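## Task

Rotate the yellow die until its 3 face points up and the red die until its 2 face points up, and place both entirely on the mat, resting flat when done. The remaining die has to end up entirely off the mat.

## Robot and tools

ROBOT. Two arms, left_arm and right_arm, each with a two-finger gripper. Each base sits on a tilted plate, and one metal stand between the arms carries both plates. Calibrated base positions in the scene frame: left_arm (-0.053, +0.114, +0.231) m, right_arm (-0.032, -0.165, +0.231) m. A camera stand is behind the arms.

FRAMES. The scene frame has its origin at table-top height, midway between the nominal bases. +x points out over the table, +z up, and left_arm is on the +y side; these names do not match image left and right. Reported positions (metres), quaternions (wxyz) and velocities (m/s, rad/s) use this frame and can be off by a few centimetres. Commanded offsets, however, are along the gripper's own axes, taken from its current Hand target. Fingers point along gripper +z and close along gripper x. end_effector_position is the point between the finger pads; fingertips extend 6.8 mm past it. A block on a post sticks out about 14 cm toward gripper -y and rotates with the gripper.

ROW FORMAT (shared by both motion tools). Always 14 numbers, each in [-1, 1], covering both arms even if one is idle: left dx, dy, dz, rx, ry, rz, left shut, then right dx, dy, dz, rx, ry, rz, right shut. dx, dy, dz are a relative offset (1.0 = 0.6 m) and rx, ry, rz a rotation vector (1.0 = 180 degrees), both measured from that arm's Hand target as it stood when the action or move began. They are not absolute poses and not increments from the previous row; repeating the same offset in a new call moves further. Six zeros asks nothing new of that arm. shut above 0.01 closes with full force; 0.01 or less opens fully; no partial opening. To keep a gripper as it is, resend its last shut value, since 0 is itself a command to open. Grippers start open and only hold objects roughly 22 to 28 mm wide; nothing reports whether something is held.

execute_actions(actions, cameras). actions is a list of actions; each action is a list of up to 15 rows, one per 1/30 s step; a short action repeats its final row up to step 15. cameras: list of names, ["all"], or []; omitted means all images only when actions is empty. An empty actions list returns state and images.

move(target, speed, blend, stop_force, zero, blocking, cameras). target is one row or a list of up to 15 rows; every row's offsets count from the same starting Hand targets. The gripper travels a straight line and does not avoid obstacles or the other arm. speed: m/s, 0.002 to 3.6, default 0.25 (rotation capped at twice that in rad/s), one value or one per target. blend: corner rounding radius in metres for a list, 0 meaning a full stop at each target. stop_force: 3 to 120 N, same for both arms; an arm's path ends when the wrist sensor feels that much push against its motion, then it backs off slightly and keeps pressing lightly. Use it slowly; unreliable if the gripper rotates; leave it out when lifting off something. With stop_force, all rows need equal shut values. zero (only with stop_force): true re-zeroes the sensor first. blocking=false returns early while the move runs (not with stop_force). The result adds a move: line such as done, off_target, moving, held or fault, plus limits=paced (pose clipped) or limits=held (steps withheld).

wait(seconds: 0 to 3600, cameras) lets time pass. stop(cameras) brakes a running move. zoom_image(camera, region=[x0,y0,x1,y1] in pixels, at most 504 by 504) enlarges a camera's latest image. zero_wrist_force(arm) re-zeroes that arm's wrist sensor. finished_scene(scene) ends the current scene (give its number) irreversibly; the goal must hold without the robot.

CAMERAS. cam_head_left, cam_head_right, cam_high, cam_low, cam_left_wrist, cam_right_wrist, each 672x504.

RESULTS. Hand target is the last commanded pose after clipping; the next offsets start there, and a gripper may rest short of it (send the gap as an offset). Tool commands shows current shut values. Joint positions, joint torques (positive toward larger angle, noisy, offset), wrist force and torque along gripper axes (a push from a surface reads as force into the arm; a third line shows the peak since last shown), and motor temperatures are reported. Velocities are omitted when joints are still.

CAUTIONS. Commanded orientation is clipped to within 32 degrees of the current one per step, so large turns need several steps. Motion lags commands by about 0.09 or 0.17 to 0.22 s and fast moves overshoot. An arm stops for 10 s if joint contact torque hits its limit (wrists about 16 N m), if outside force reaches roughly 150 N, or if a joint strays from its planned path. The arms are stiff: aiming even slightly beyond a firm contact can fault. Keep the arms apart; a clearance check may hold commands, and collisions between arms can end the scene. Paths near an arm's own base can whip the elbow round; route around it. Motors heat when loaded or stretched; 70 °C warns and 85 °C brakes the arm for 30 to 60 s. Do not drop dice, release them while moving, slam, or let anything leave the table. Loose objects may be nudged by outside pushes now and then.

Each tool is called after ">>>" as name([rows], argument=value, ...), one row to a line, values as JSON.

## Session

>>> execute_actions(actions=[])

Scene clock: 0.00 s.
left_arm: end_effector_position=(+0.5994, +0.1540, +0.2765) end_effector_quat_wxyz=(-0.099, +0.914, +0.070, +0.388) | right_arm: end_effector_position=(+0.7948, +0.0013, +0.2614) end_effector_quat_wxyz=(-0.184, +0.726, +0.469, +0.467)
Joint positions: left_arm=[-0.891 -1.261 2.066 2.029 -0.233 2.43] | right_arm=[3.78 -2.028 -1.615 0.024 1.395 0.443]
Joint velocities: within noise
Joint torques (N m): no reading
Motor temperatures (°C): left_arm=[29 30 33 37 35 42] | right_arm=[34 29 37 43 40 31]
Wrist force (N): no reading
Wrist torque (N m): no reading
Wrist force, peak (N): no reading
Hand target: left_arm +0.5994, +0.1540, +0.2765; -0.099, +0.914, +0.070, +0.388 | right_arm +0.7948, +0.0013, +0.2614; -0.184, +0.726, +0.469, +0.467
Tool commands: left_gripper/shut=+0.0 right_gripper/shut=+0.0

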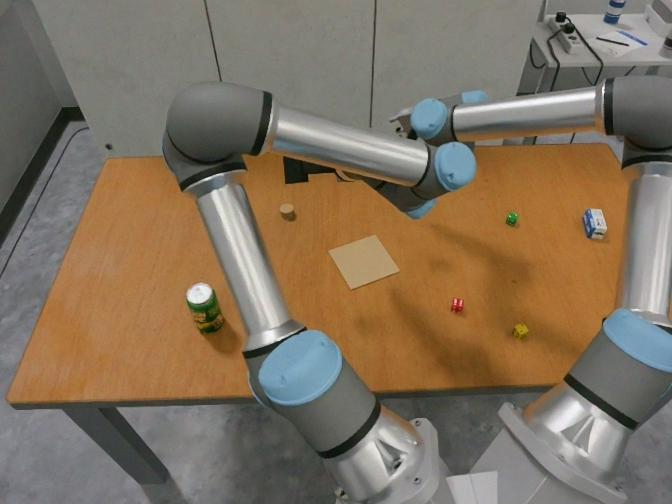

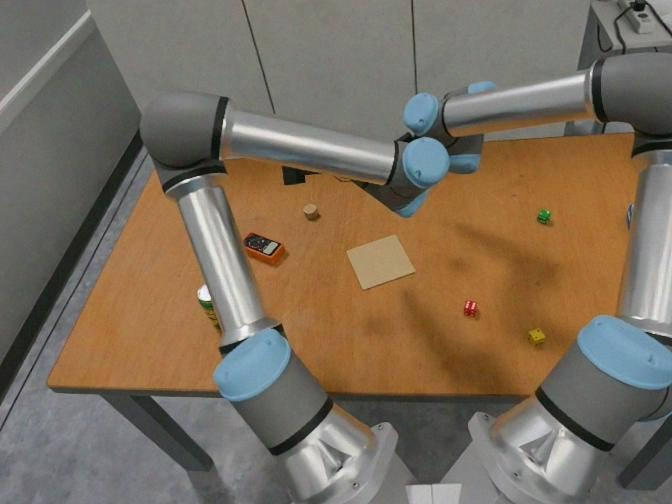

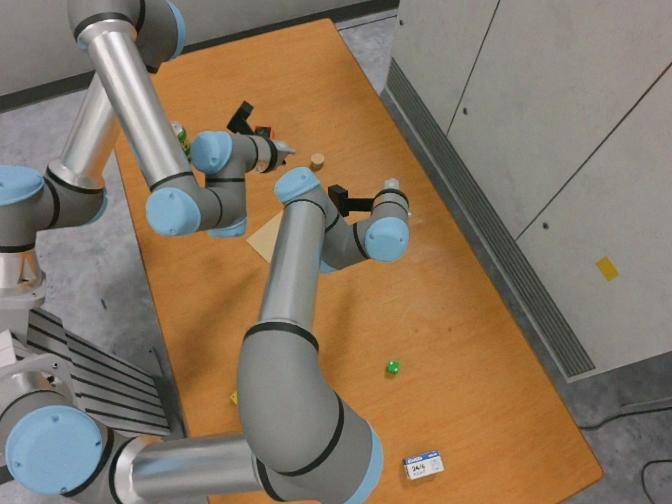

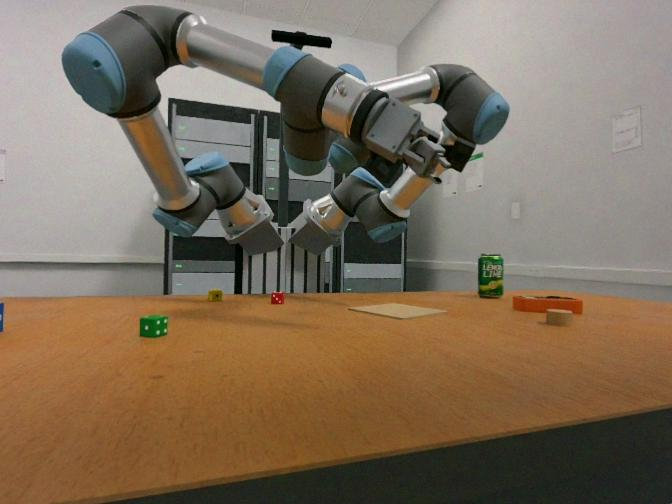

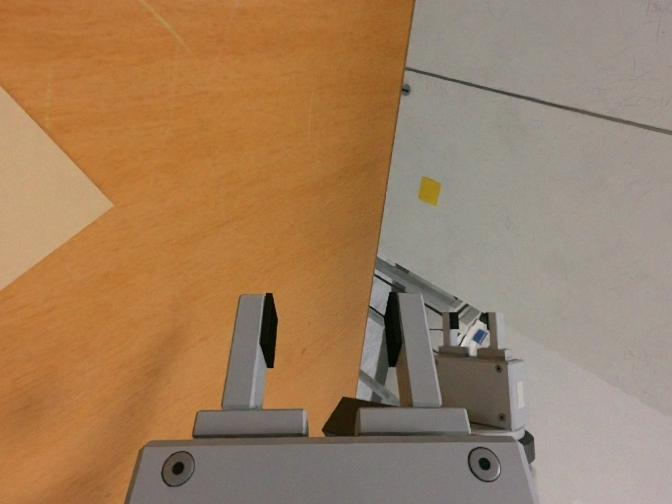

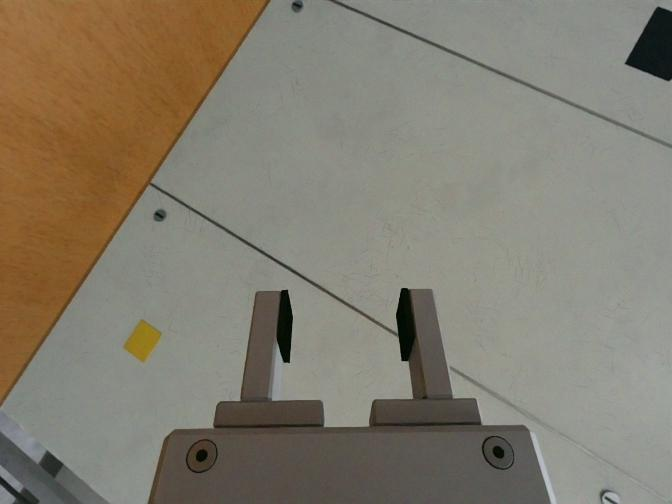

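>>> zoom_image(camera="cam_head_left", region=[430, 280, 550, 350])

>>> zoom_image(camera="cam_head_right", region=[450, 280, 570, 360])

>>> zoom_image(camera="cam_low", region=[190, 270, 300, 320])

Scaled by 4.200 from the camera's image (finer frame: 960x720).

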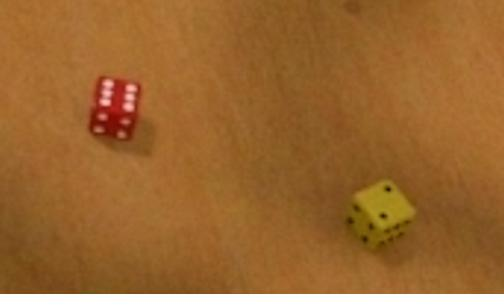

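Scaled by 4.200 from the camera's image (finer frame: 960x720).

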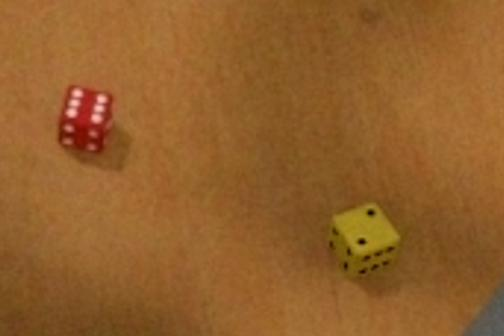

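Scaled by 4.582 from the camera's image (finer frame: 960x720).

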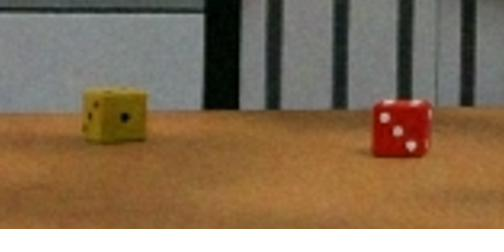

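>>> move(target=[-0.0625,-0.465,-0.16,0,0,0,0,-0.099,-0.463,-0.561,-0.129,-0.328,0.329,0], speed=0.4, cameras=["all"])

Scene clock: 10.73 s.
left_arm: end_effector_position=(+0.4638, +0.4016, +0.3368) end_effector_quat_wxyz=(-0.039, +0.918, +0.045, +0.393) | right_arm: end_effector_position=(+0.3800, -0.1298, +0.3302) end_effector_quat_wxyz=(+0.000, +1.000, +0.001, +0.000)
Joint positions: left_arm=[-1.224 -2.234 2.358 2.009 -0.004 3.143] | right_arm=[4.508 -1.223 -2.241 -1.868 0.885 3.153]
Joint torques (N m): left_arm=[7.23 -0.75 0.77 4.35 -2.46 -0.87] | right_arm=[21.78 -29.85 30.41 0.47 2.42 2.43]
Wrist force (N): left_arm=[-0.3 0.0 0.2] | right_arm=[-2.8 -0.6 -0.2]
Wrist torque (N m): left_arm=[-0.03 0.04 -0.14] | right_arm=[0.14 0.39 -0.33]
Wrist force, peak (N): left_arm=[-0.4 -4.6 0.0] | right_arm=[-2.7 -3.0 -1.0]
Hand target: left_arm +0.4496, +0.4003, +0.3498; -0.099, +0.914, +0.070, +0.388 | right_arm +0.3800, -0.1298, +0.3302; +0.000, +1.000, +0.001, +0.000
Off the commanded pose: left_arm 0.019 m, 7 deg | right_arm 0.000 m, 0 deg.
move: off_target (left_arm)

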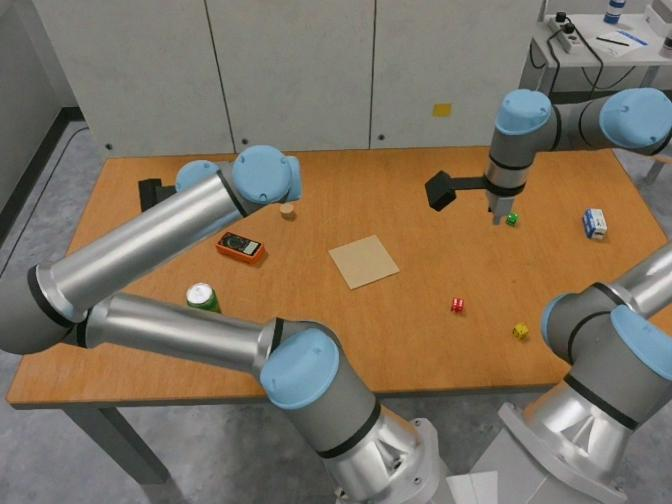

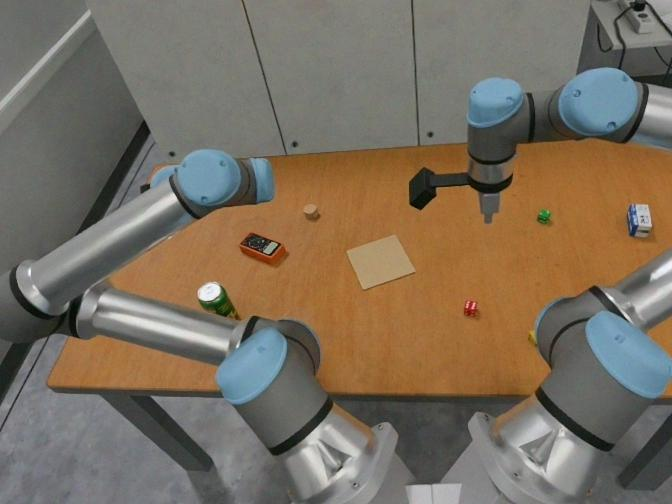

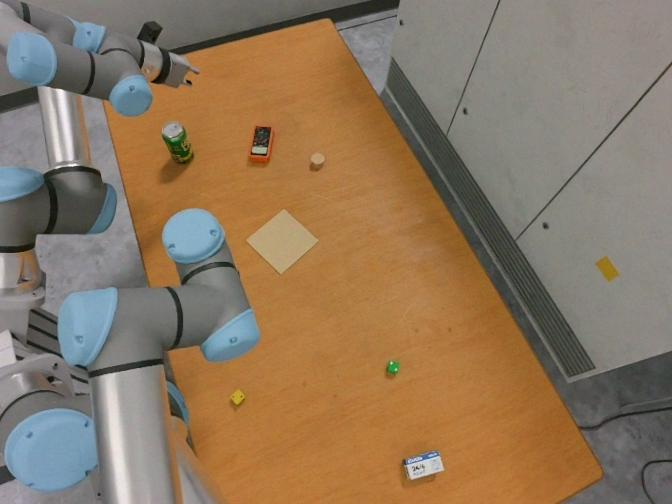

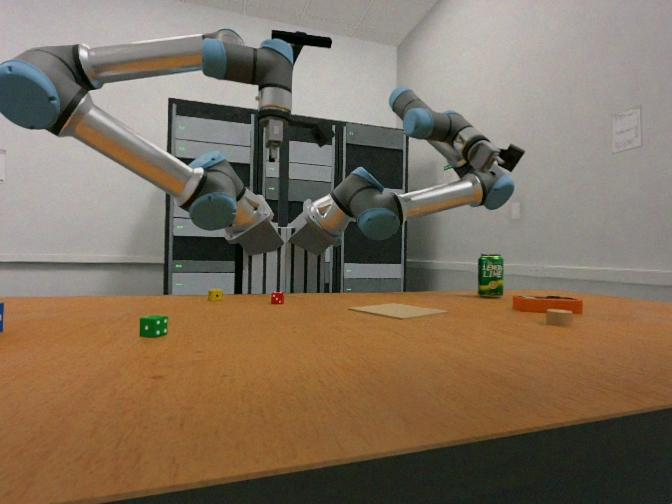

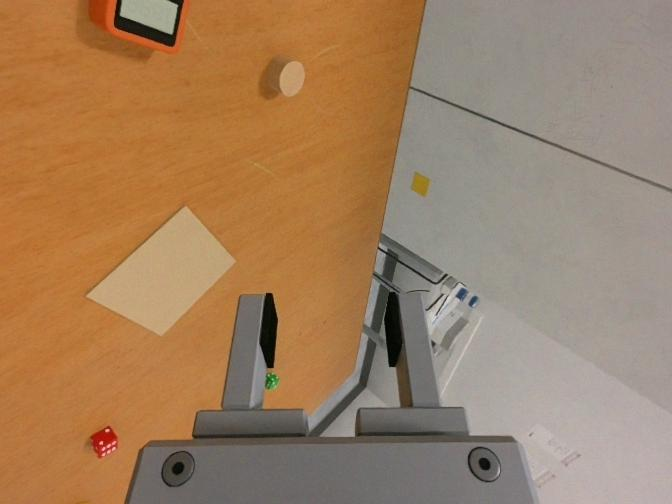

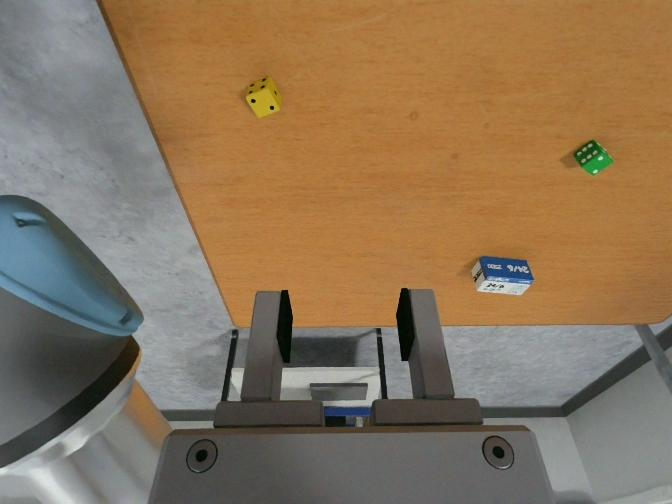

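>>> move(target=[0,0,0,0,0,0,0,-0.05,-0.217,0.083,0,0,0,0], speed=0.3, cameras=["cam_right_wrist","cam_head_left"])

>>> zoom_image(camera="cam_right_wrist", region=[200, 60, 440, 260])

Scene clock: 15.30 s.
left_arm: end_effector_position=(+0.4638, +0.4016, +0.3368) end_effector_quat_wxyz=(-0.039, +0.918, +0.045, +0.393) | right_arm: end_effector_position=(+0.3498, +0.0002, +0.2804) end_effector_quat_wxyz=(+0.000, +1.000, +0.001, +0.000)
Joint positions: left_arm=[-1.224 -2.234 2.359 2.009 -0.004 3.143] | right_arm=[4.483 -1.62 -2.29 -1.406 0.871 3.127]
Joint torques (N m): left_arm=[8.25 0.74 0.73 4.13 -2.66 -1.18] | right_arm=[5.41 -12.67 31.63 4.35 -2.06 -2.59]
Wrist force (N): left_arm=[-0.1 0.2 0.0] | right_arm=[-2.7 0.0 -0.3]
Wrist torque (N m): left_arm=[0.00 0.01 -0.14] | right_arm=[0.19 0.39 -0.14]
Wrist force, peak (N): left_arm=[-0.1 -0.1 0.6] | right_arm=[-3.1 -1.5 -0.5]
Hand target: left_arm +0.4638, +0.4016, +0.3368; -0.039, +0.918, +0.045, +0.393 (not the last commanded pose) | right_arm +0.3498, +0.0003, +0.2803; +0.000, +1.000, +0.001, +0.000
Off the commanded pose: left_arm 0.019 m, 7 deg | right_arm 0.000 m, 0 deg.
move: done
Images, in order (width x height): cam_head_left 672x504, cam_right_wrist 672x504.

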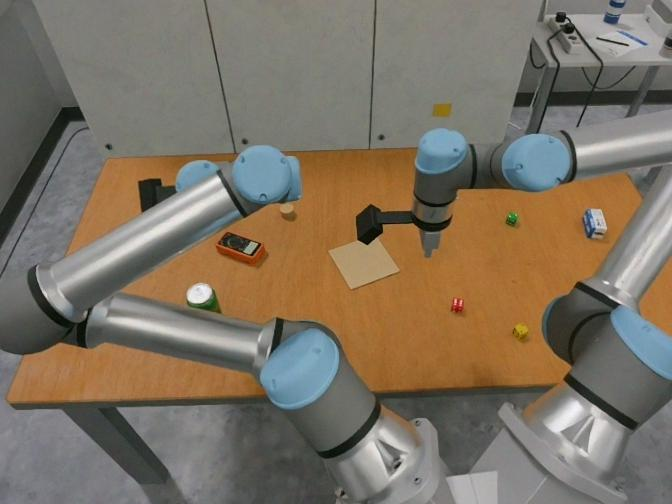

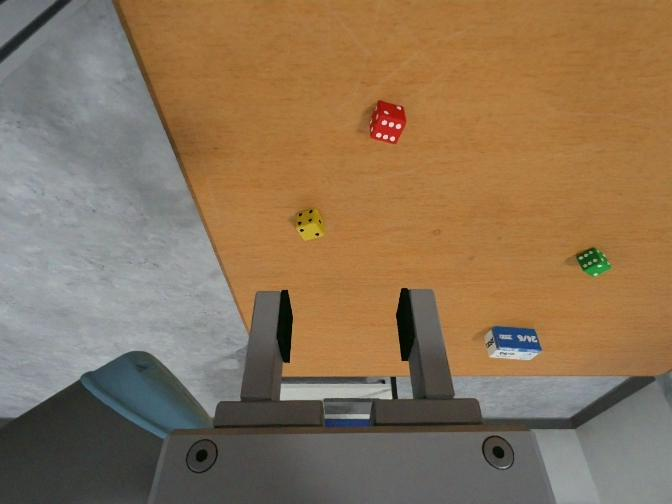

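Scaled by 2.100 from the camera's image (finer frame: 960x720).

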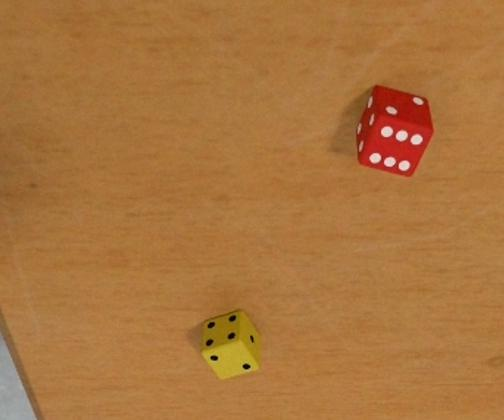

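>>> move(target=[0,0,0,0,0,0,0,0.083,0.142,0.3,0,0,0.0833,0], speed=0.3, cameras=["cam_right_wrist"])

>>> zoom_image(camera="cam_right_wrist", region=[230, 60, 470, 300])

Scene clock: 19.80 s.
left_arm: end_effector_position=(+0.4638, +0.4016, +0.3368) end_effector_quat_wxyz=(-0.039, +0.918, +0.045, +0.393) | right_arm: end_effector_position=(+0.3997, -0.0849, +0.1004) end_effector_quat_wxyz=(+0.000, +0.992, -0.130, +0.000)
Joint positions: left_arm=[-1.224 -2.234 2.359 2.009 -0.004 3.143] | right_arm=[3.992 -1.764 -2.468 -0.604 0.688 2.729]
Joint torques (N m): left_arm=[7.82 0.52 0.6 4.5 -2.59 -0.98] | right_arm=[4.8 -5.17 -4.56 3.9 2.27 -2.29]
Wrist force (N): left_arm=[-0.4 0.3 0.1] | right_arm=[-2.5 -0.3 -0.5]
Wrist torque (N m): left_arm=[-0.01 0.04 -0.14] | right_arm=[0.18 0.37 -0.10]
Wrist force, peak (N): left_arm=[-0.1 0.0 0.8] | right_arm=[-3.4 -0.9 0.0]
Hand target: left_arm +0.4638, +0.4016, +0.3368; -0.039, +0.918, +0.045, +0.393 | right_arm +0.3997, -0.0849, +0.1004; +0.000, +0.992, -0.130, +0.000
Off the commanded pose: left_arm 0.000 m, 0 deg | right_arm 0.000 m, 0 deg.
move: done

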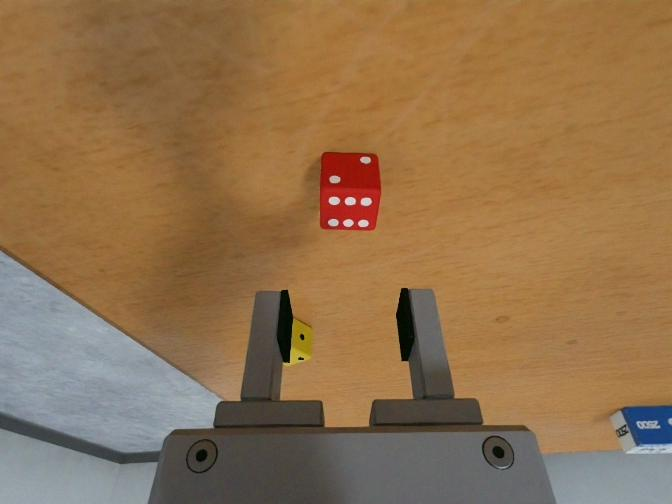

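Scaled by 2.100 from the camera's image (finer frame: 960x720).

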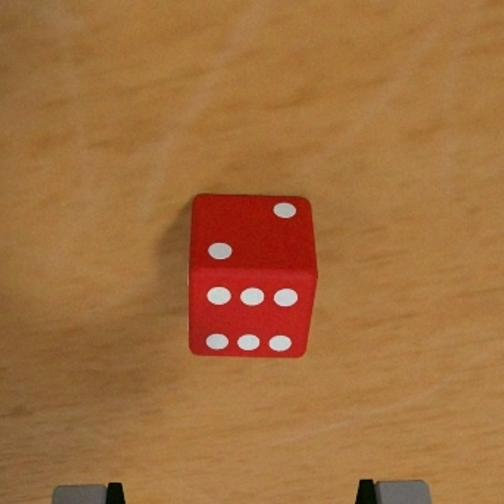

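>>> move(target=[0,0,0,0,0,0,0,0.0025,0.034,0.075,0,0,0,0], speed=0.2, cameras=["cam_right_wrist","cam_low"])

>>> zoom_image(camera="cam_low", region=[220, 220, 340, 310])

Scene clock: 22.93 s.
left_arm: end_effector_position=(+0.4638, +0.4016, +0.3368) end_effector_quat_wxyz=(-0.039, +0.918, +0.045, +0.393) | right_arm: end_effector_position=(+0.3959, -0.1050, +0.0554) end_effector_quat_wxyz=(+0.000, +0.992, -0.130, +0.000)
Joint positions: left_arm=[-1.224 -2.234 2.359 2.009 -0.004 3.143] | right_arm=[3.875 -1.875 -2.493 -0.325 0.682 2.545]
Joint torques (N m): left_arm=[7.15 0.35 -1.34 4.15 -2.54 -0.93] | right_arm=[4.52 -0.91 -5.37 3.51 2.3 -2.58]
Wrist force (N): left_arm=[0.1 0.1 0.2] | right_arm=[-2.8 -0.4 -0.3]
Wrist torque (N m): left_arm=[-0.02 -0.01 -0.13] | right_arm=[0.13 0.39 -0.13]
Wrist force, peak (N): left_arm=[-0.2 0.5 0.4] | right_arm=[-2.8 -1.0 -1.3]
Hand target: left_arm +0.4638, +0.4016, +0.3368; -0.039, +0.918, +0.045, +0.393 | right_arm +0.3959, -0.1050, +0.0554; +0.000, +0.992, -0.130, +0.000
Off the commanded pose: left_arm 0.000 m, 0 deg | right_arm 0.000 m, 0 deg.
move: done
Images, in order (width x height): cam_low 672x504, cam_right_wrist 672x504.

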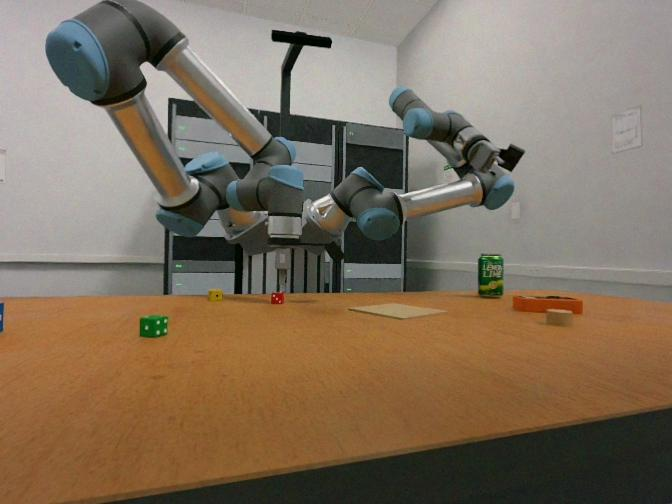

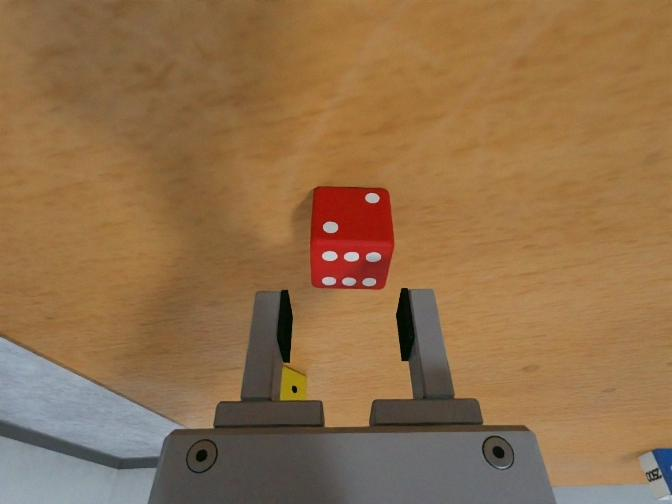

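Scaled by 4.200 from the camera's image (finer frame: 960x720).

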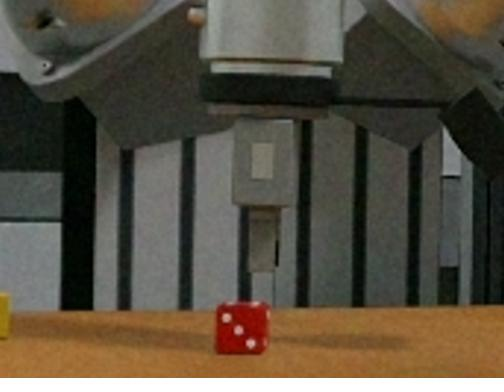

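>>> move(target=[0,0,0,0,0,0,0,0.0025,0.017,0.015,-0.083,0,0,0], speed=0.2, cameras=["cam_right_wrist","cam_low"])

>>> zoom_image(camera="cam_low", region=[220, 220, 370, 310])

Scene clock: 27.93 s.
left_arm: end_effector_position=(+0.4638, +0.4016, +0.3368) end_effector_quat_wxyz=(-0.039, +0.918, +0.045, +0.393) | right_arm: end_effector_position=(+0.3947, -0.1153, +0.0464) end_effector_quat_wxyz=(+0.129, +0.983, -0.129, -0.017)
Joint positions: left_arm=[-1.224 -2.234 2.359 2.009 -0.004 3.143] | right_arm=[3.878 -1.885 -2.38 -0.838 0.572 2.881]
Joint torques (N m): left_arm=[8.03 0.61 -0.32 4.15 -2.38 -0.76] | right_arm=[5.92 -1.62 18.45 -0.08 -2.47 2.39]
Wrist force (N): left_arm=[-0.1 -0.2 0.1] | right_arm=[-2.8 0.2 -0.5]
Wrist torque (N m): left_arm=[-0.04 0.01 -0.14] | right_arm=[0.21 0.40 -0.28]
Wrist force, peak (N): left_arm=[-0.3 0.0 0.6] | right_arm=[-3.3 0.0 -0.5]
Hand target: left_arm +0.4638, +0.4016, +0.3368; -0.039, +0.918, +0.045, +0.393 | right_arm +0.3947, -0.1153, +0.0464; +0.129, +0.983, -0.129, -0.017
Off the commanded pose: left_arm 0.000 m, 0 deg | right_arm 0.000 m, 0 deg.
move: done
Images, in order (width x height): cam_low 672x504, cam_right_wrist 672x504.

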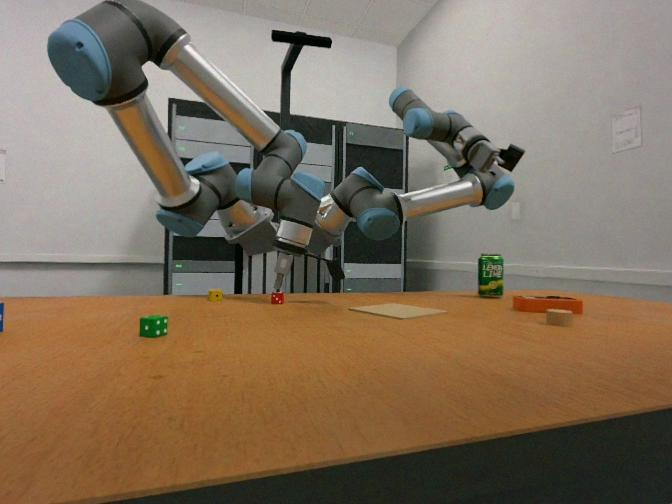

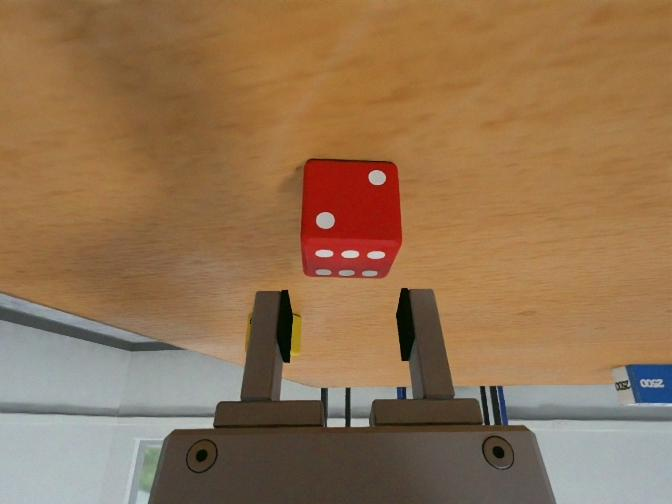

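Scaled by 3.360 from the camera's image (finer frame: 960x720).

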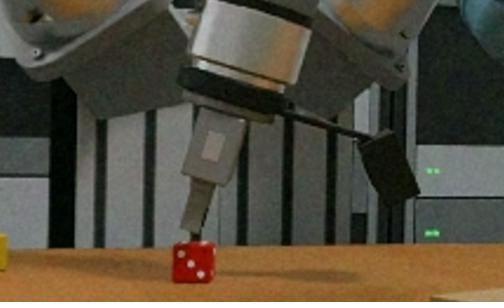

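>>> move(target=[0,0,0,0,0,0,0,0.002,-0.0084,0.0314,0,0,0,0], speed=0.06, stop_force=8, cameras=["cam_right_wrist","cam_low"])

>>> zoom_image(camera="cam_low", region=[220, 220, 370, 310])

Scene clock: 30.67 s.
left_arm: end_effector_position=(+0.4638, +0.4016, +0.3368) end_effector_quat_wxyz=(-0.039, +0.918, +0.045, +0.393) | right_arm: end_effector_position=(+0.3959, -0.1156, +0.0269) end_effector_quat_wxyz=(+0.129, +0.983, -0.129, -0.017)
Joint positions: left_arm=[-1.224 -2.234 2.359 2.009 -0.004 3.143] | right_arm=[3.839 -1.943 -2.375 -0.726 0.558 2.812]
Joint torques (N m): left_arm=[8.46 0.37 0.07 4.12 -2.44 -0.75] | right_arm=[5.74 0.75 15.61 3.39 -2.37 -2.49]
Wrist force (N): left_arm=[0.0 0.0 0.1] | right_arm=[-2.7 0.3 -0.5]
Wrist torque (N m): left_arm=[-0.03 0.01 -0.13] | right_arm=[0.21 0.40 -0.09]
Wrist force, peak (N): left_arm=[-0.2 0.3 0.5] | right_arm=[-3.0 0.6 -0.8]
Hand target: left_arm +0.4638, +0.4016, +0.3368; -0.039, +0.918, +0.045, +0.393 | right_arm +0.3959, -0.1156, +0.0269; +0.129, +0.983, -0.129, -0.017
Off the commanded pose: left_arm 0.000 m, 0 deg | right_arm 0.000 m, 0 deg.
move: done
Images, in order (width x height): cam_low 672x504, cam_right_wrist 672x504.

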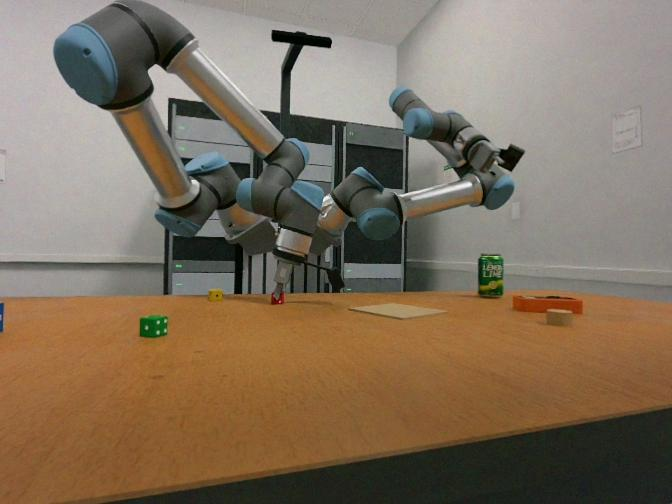

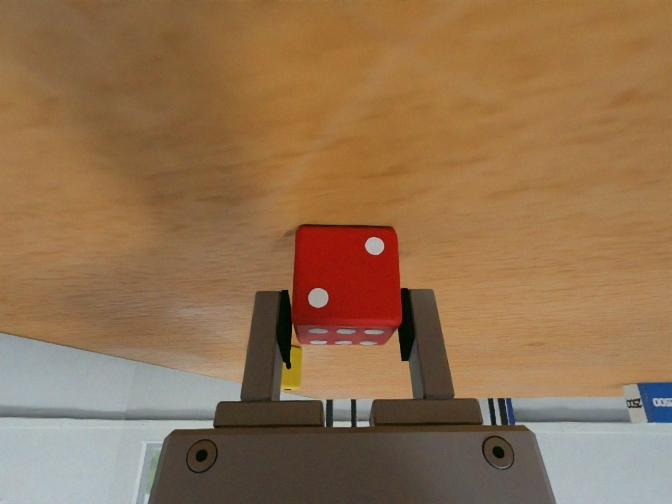

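Scaled by 3.360 from the camera's image (finer frame: 960x720).

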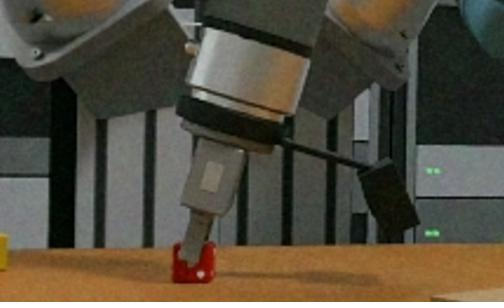

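>>> move([
  [0,0,0,0,0,0,0,0,0,0,0,0,0,1],
  [0,0,0,0,0,0,0,0,0.0647,-0.2415,0,0,0,1],
  [0,0,0,0,0,0,0,0.165,-0.228,-0.359,0.375,0.19,0.406,1],
], speed=0.35, blend=[0,0.03,0], cameras=["cam_head_left","cam_head_right","cam_right_wrist","cam_low","cam_high"])

Scene clock: 38.00 s.
left_arm: end_effector_position=(+0.4638, +0.4016, +0.3368) end_effector_quat_wxyz=(-0.039, +0.918, +0.045, +0.393) | right_arm: end_effector_position=(+0.5399, +0.0403, +0.1996) end_effector_quat_wxyz=(-0.380, +0.596, -0.596, +0.380)
Joint positions: left_arm=[-1.224 -2.234 2.359 2.009 -0.004 3.143] | right_arm=[4.128 -2.527 -1.917 1.71 0.555 2.163]
Joint torques (N m): left_arm=[7.64 -0.3 0.33 3.96 -2.39 -0.7] | right_arm=[17.03 6.29 20.66 0.85 4.29 -2.46]
Wrist force (N): left_arm=[0.1 0.2 0.3] | right_arm=[-1.4 -2.4 0.4]
Wrist torque (N m): left_arm=[-0.01 0.00 -0.14] | right_arm=[-0.34 0.17 -0.26]
Wrist force, peak (N): left_arm=[-0.2 0.2 0.7] | right_arm=[-3.0 1.2 -2.0]
Hand target: left_arm +0.4638, +0.4016, +0.3368; -0.039, +0.918, +0.045, +0.393 | right_arm +0.5399, +0.0404, +0.1996; -0.380, +0.596, -0.596, +0.381
Off the commanded pose: left_arm 0.000 m, 0 deg | right_arm 0.000 m, 0 deg.
move: done
Images, in order (width x height): cam_head_left 672x504, cam_head_right 672x504, cam_high 672x504, cam_low 672x504, cam_right_wrist 672x504.

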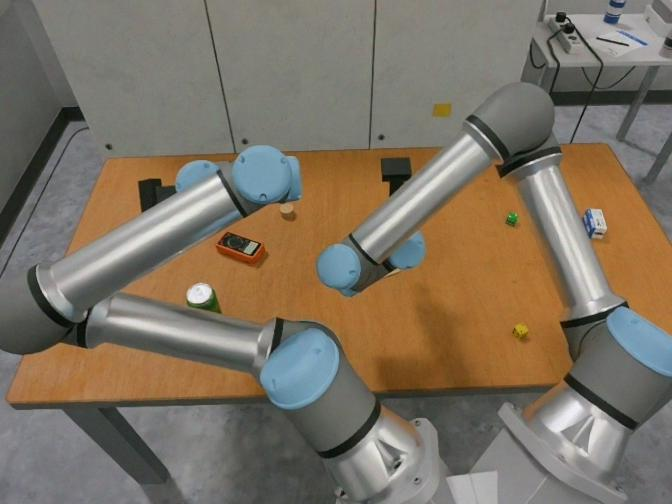

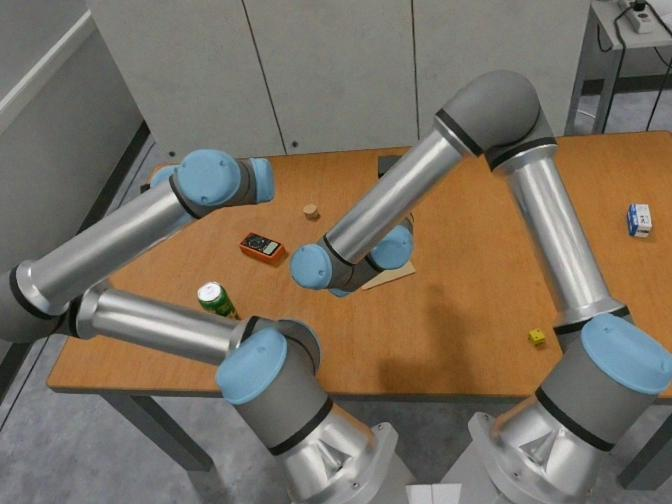

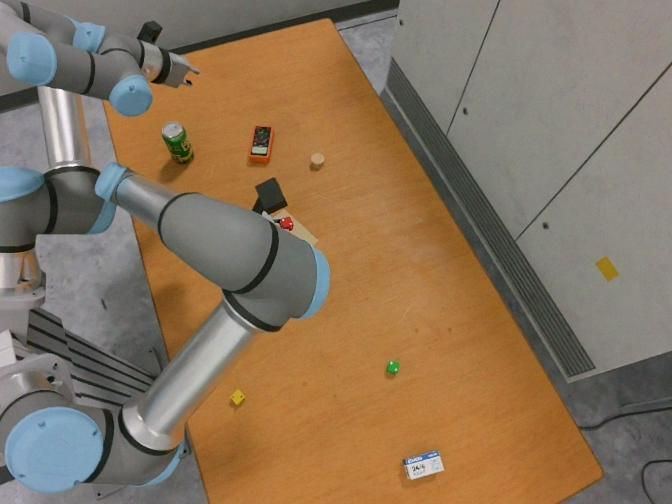

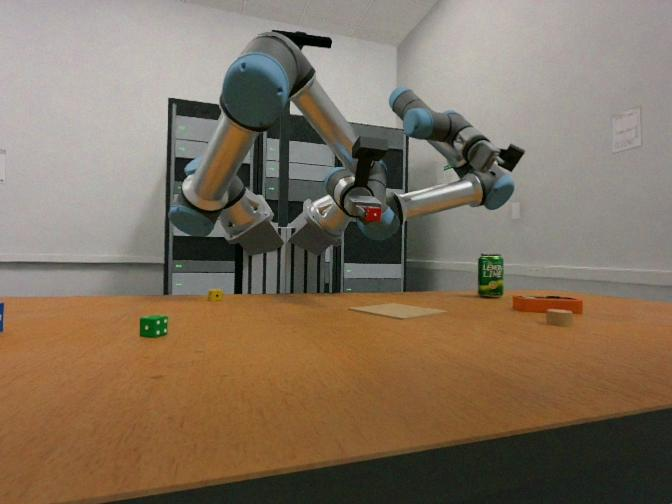

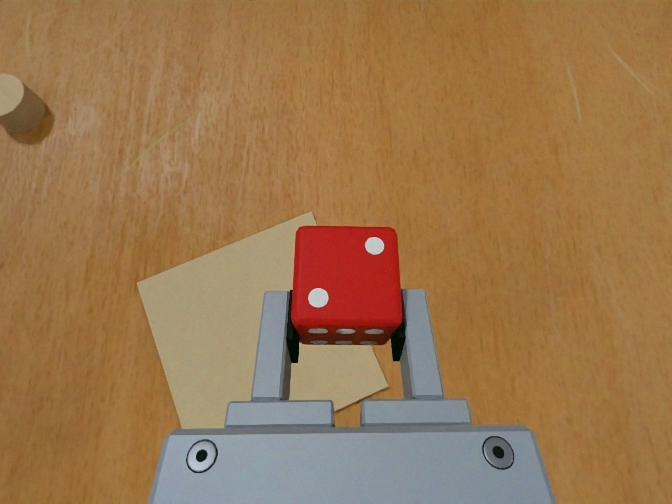

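>>> move(target=[0,0,0,0,0,0,0,-0.108,0.146,0.16,0,0,0,1], speed=0.3, cameras=["cam_low","cam_right_wrist"])

>>> zoom_image(camera="cam_low", region=[320, 220, 470, 330])

Scene clock: 41.23 s.
left_arm: end_effector_position=(+0.4638, +0.4016, +0.3368) end_effector_quat_wxyz=(-0.039, +0.918, +0.045, +0.393) | right_arm: end_effector_position=(+0.5900, +0.1050, +0.0797) end_effector_quat_wxyz=(-0.380, +0.596, -0.596, +0.381)
Joint positions: left_arm=[-1.224 -2.234 2.359 2.009 -0.004 3.143] | right_arm=[3.923 -2.796 -1.554 1.521 0.748 2.282]
Joint torques (N m): left_arm=[6.01 -1 -0.36 4.33 -2.51 -0.92] | right_arm=[20.52 9.98 15.98 -1.22 3.73 2.35]
Wrist force (N): left_arm=[-0.4 -0.1 0.4] | right_arm=[-1.8 -2.4 0.6]
Wrist torque (N m): left_arm=[-0.04 0.04 -0.13] | right_arm=[-0.36 0.21 -0.41]
Wrist force, peak (N): left_arm=[0.1 -0.2 0.6] | right_arm=[-1.8 -2.9 0.6]
Hand target: left_arm +0.4638, +0.4016, +0.3368; -0.039, +0.918, +0.045, +0.393 | right_arm +0.5900, +0.1051, +0.0797; -0.380, +0.596, -0.596, +0.381
Off the commanded pose: left_arm 0.000 m, 0 deg | right_arm 0.000 m, 0 deg.
move: done

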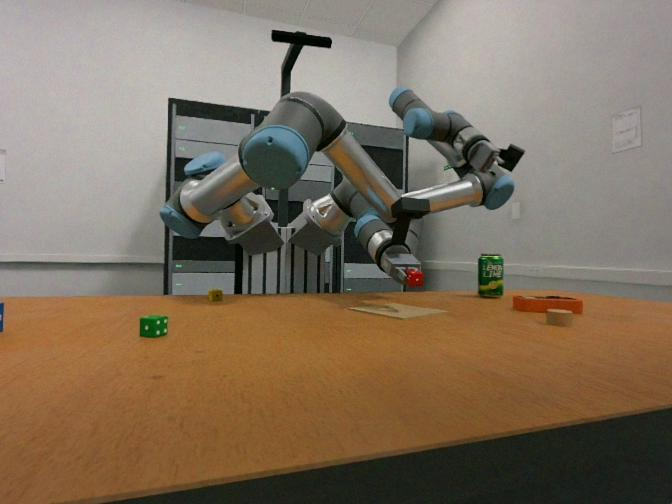

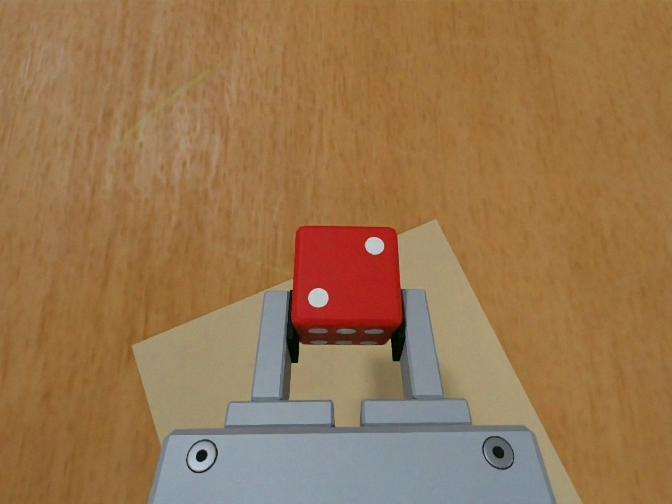

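Scaled by 3.360 from the camera's image (finer frame: 960x720).

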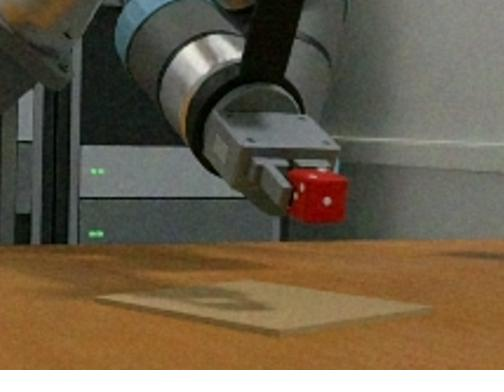

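>>> move(target=[0,0,0,0,0,0,0,0,0.074,0.007,0,0,0,1], speed=0.2)

>>> move(target=[0,0,0,0,0,0,0,0,0.0423,0.0197,0,0,0,1], speed=0.025, stop_force=5, cameras=["cam_low","cam_right_wrist"])

>>> zoom_image(camera="cam_low", region=[320, 220, 470, 330])

Scene clock: 43.30 s.
left_arm: end_effector_position=(+0.4638, +0.4016, +0.3368) end_effector_quat_wxyz=(-0.039, +0.918, +0.045, +0.393) | right_arm: end_effector_position=(+0.5752, +0.1051, +0.0378) end_effector_quat_wxyz=(-0.380, +0.596, -0.596, +0.381) end_effector_velocity=(-0.001, +0.001, -0.002) end_effector_angular_velocity=(-0.001, +0.000, +0.002)
Joint positions: left_arm=[-1.224 -2.234 2.359 2.009 -0.004 3.143] | right_arm=[3.871 -2.869 -1.523 1.546 0.797 2.304]
Joint velocities: left_arm=[within noise] | right_arm=[-0.002 -0.005 0.002 0.001 0.003 -0.001]
Joint torques (N m): left_arm=[6.84 -0.32 -1.39 3.88 -2.34 -0.97] | right_arm=[-4.67 -13.58 25.23 4.3 3.91 2.5]
Wrist force (N): left_arm=[-0.1 0.0 0.3] | right_arm=[-1.9 -2.8 0.6]
Wrist torque (N m): left_arm=[-0.03 0.01 -0.13] | right_arm=[-0.40 0.21 -0.43]
Wrist force, peak (N): left_arm=[0.1 0.3 0.7] | right_arm=[-1.9 -3.3 0.3]
Hand target: left_arm +0.4638, +0.4016, +0.3368; -0.039, +0.918, +0.045, +0.393 | right_arm +0.5751, +0.1051, +0.0377; -0.380, +0.596, -0.596, +0.381
Off the commanded pose: left_arm 0.000 m, 0 deg | right_arm 0.000 m, 0 deg.
move: done

Scene clock: 44.10 s.
left_arm: end_effector_position=(+0.4638, +0.4016, +0.3368) end_effector_quat_wxyz=(-0.039, +0.918, +0.045, +0.393) | right_arm: end_effector_position=(+0.5755, +0.1051, +0.0413) end_effector_quat_wxyz=(-0.379, +0.597, -0.596, +0.380)
Joint positions: left_arm=[-1.224 -2.234 2.359 2.009 -0.004 3.143] | right_arm=[3.877 -2.862 -1.528 1.545 0.791 2.302]
Joint torques (N m): left_arm=[8.23 0.33 -0.78 4.38 -2.51 -0.86] | right_arm=[35.17 31.74 3.55 0.62 1.36 0]
Wrist force (N): left_arm=[-0.2 0.1 0.1] | right_arm=[-1.8 -2.5 0.5]
Wrist torque (N m): left_arm=[-0.02 0.03 -0.14] | right_arm=[-0.37 0.20 -0.43]
Wrist force, peak (N): left_arm=[-0.2 0.4 0.3] | right_arm=[-1.3 -3.4 1.3]
Hand target: left_arm +0.4638, +0.4016, +0.3368; -0.039, +0.918, +0.045, +0.393 | right_arm +0.5755, +0.1051, +0.0413; -0.379, +0.597, -0.596, +0.380 (not the last commanded pose)
Tool commands: left_gripper/shut=+0.0 right_gripper/shut=+1.0
Off the commanded pose: left_arm 0.000 m, 0 deg | right_arm 0.032 m, 0 deg.
FORCE FAULT: contact force on the right arm reached its limit, and that arm stopped. The contact can be on any part of that arm, not only on its tool. That arm's remaining commands of this call were not run. That arm is still stopped at the end of this call. That arm stays stopped for about 10 more seconds. Until then a move that you send moves the other arm only, and its call returns only when the move has ended. Once the stop has ended, the next robot result says so. If the stop ends while you think or write, that arm runs what you send next, counted from a new Hand target: where the arm stands when the stop ends. While its stop runs, that arm, its gripper or tool too, takes no new command. Until it ends, the stop uses up actions while you think or wait. An arm that is not stopped still takes commands.
move: fault (right_arm)

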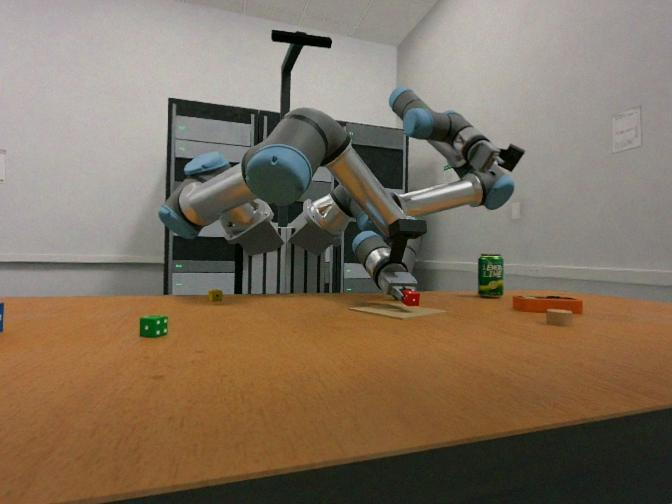

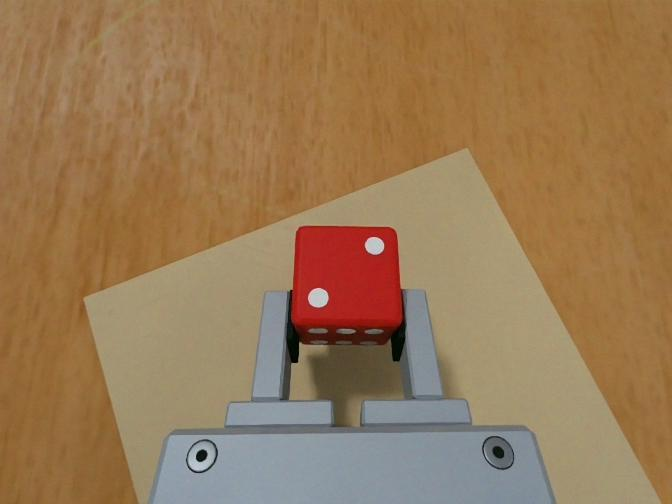

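Scaled by 3.360 from the camera's image (finer frame: 960x720).

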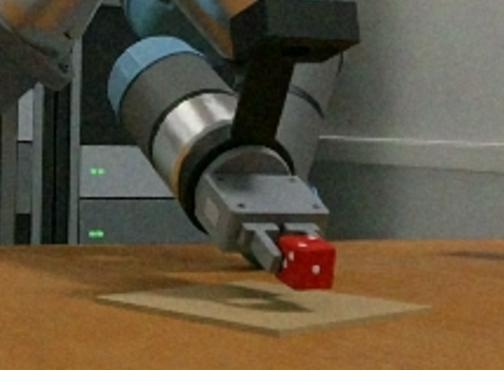

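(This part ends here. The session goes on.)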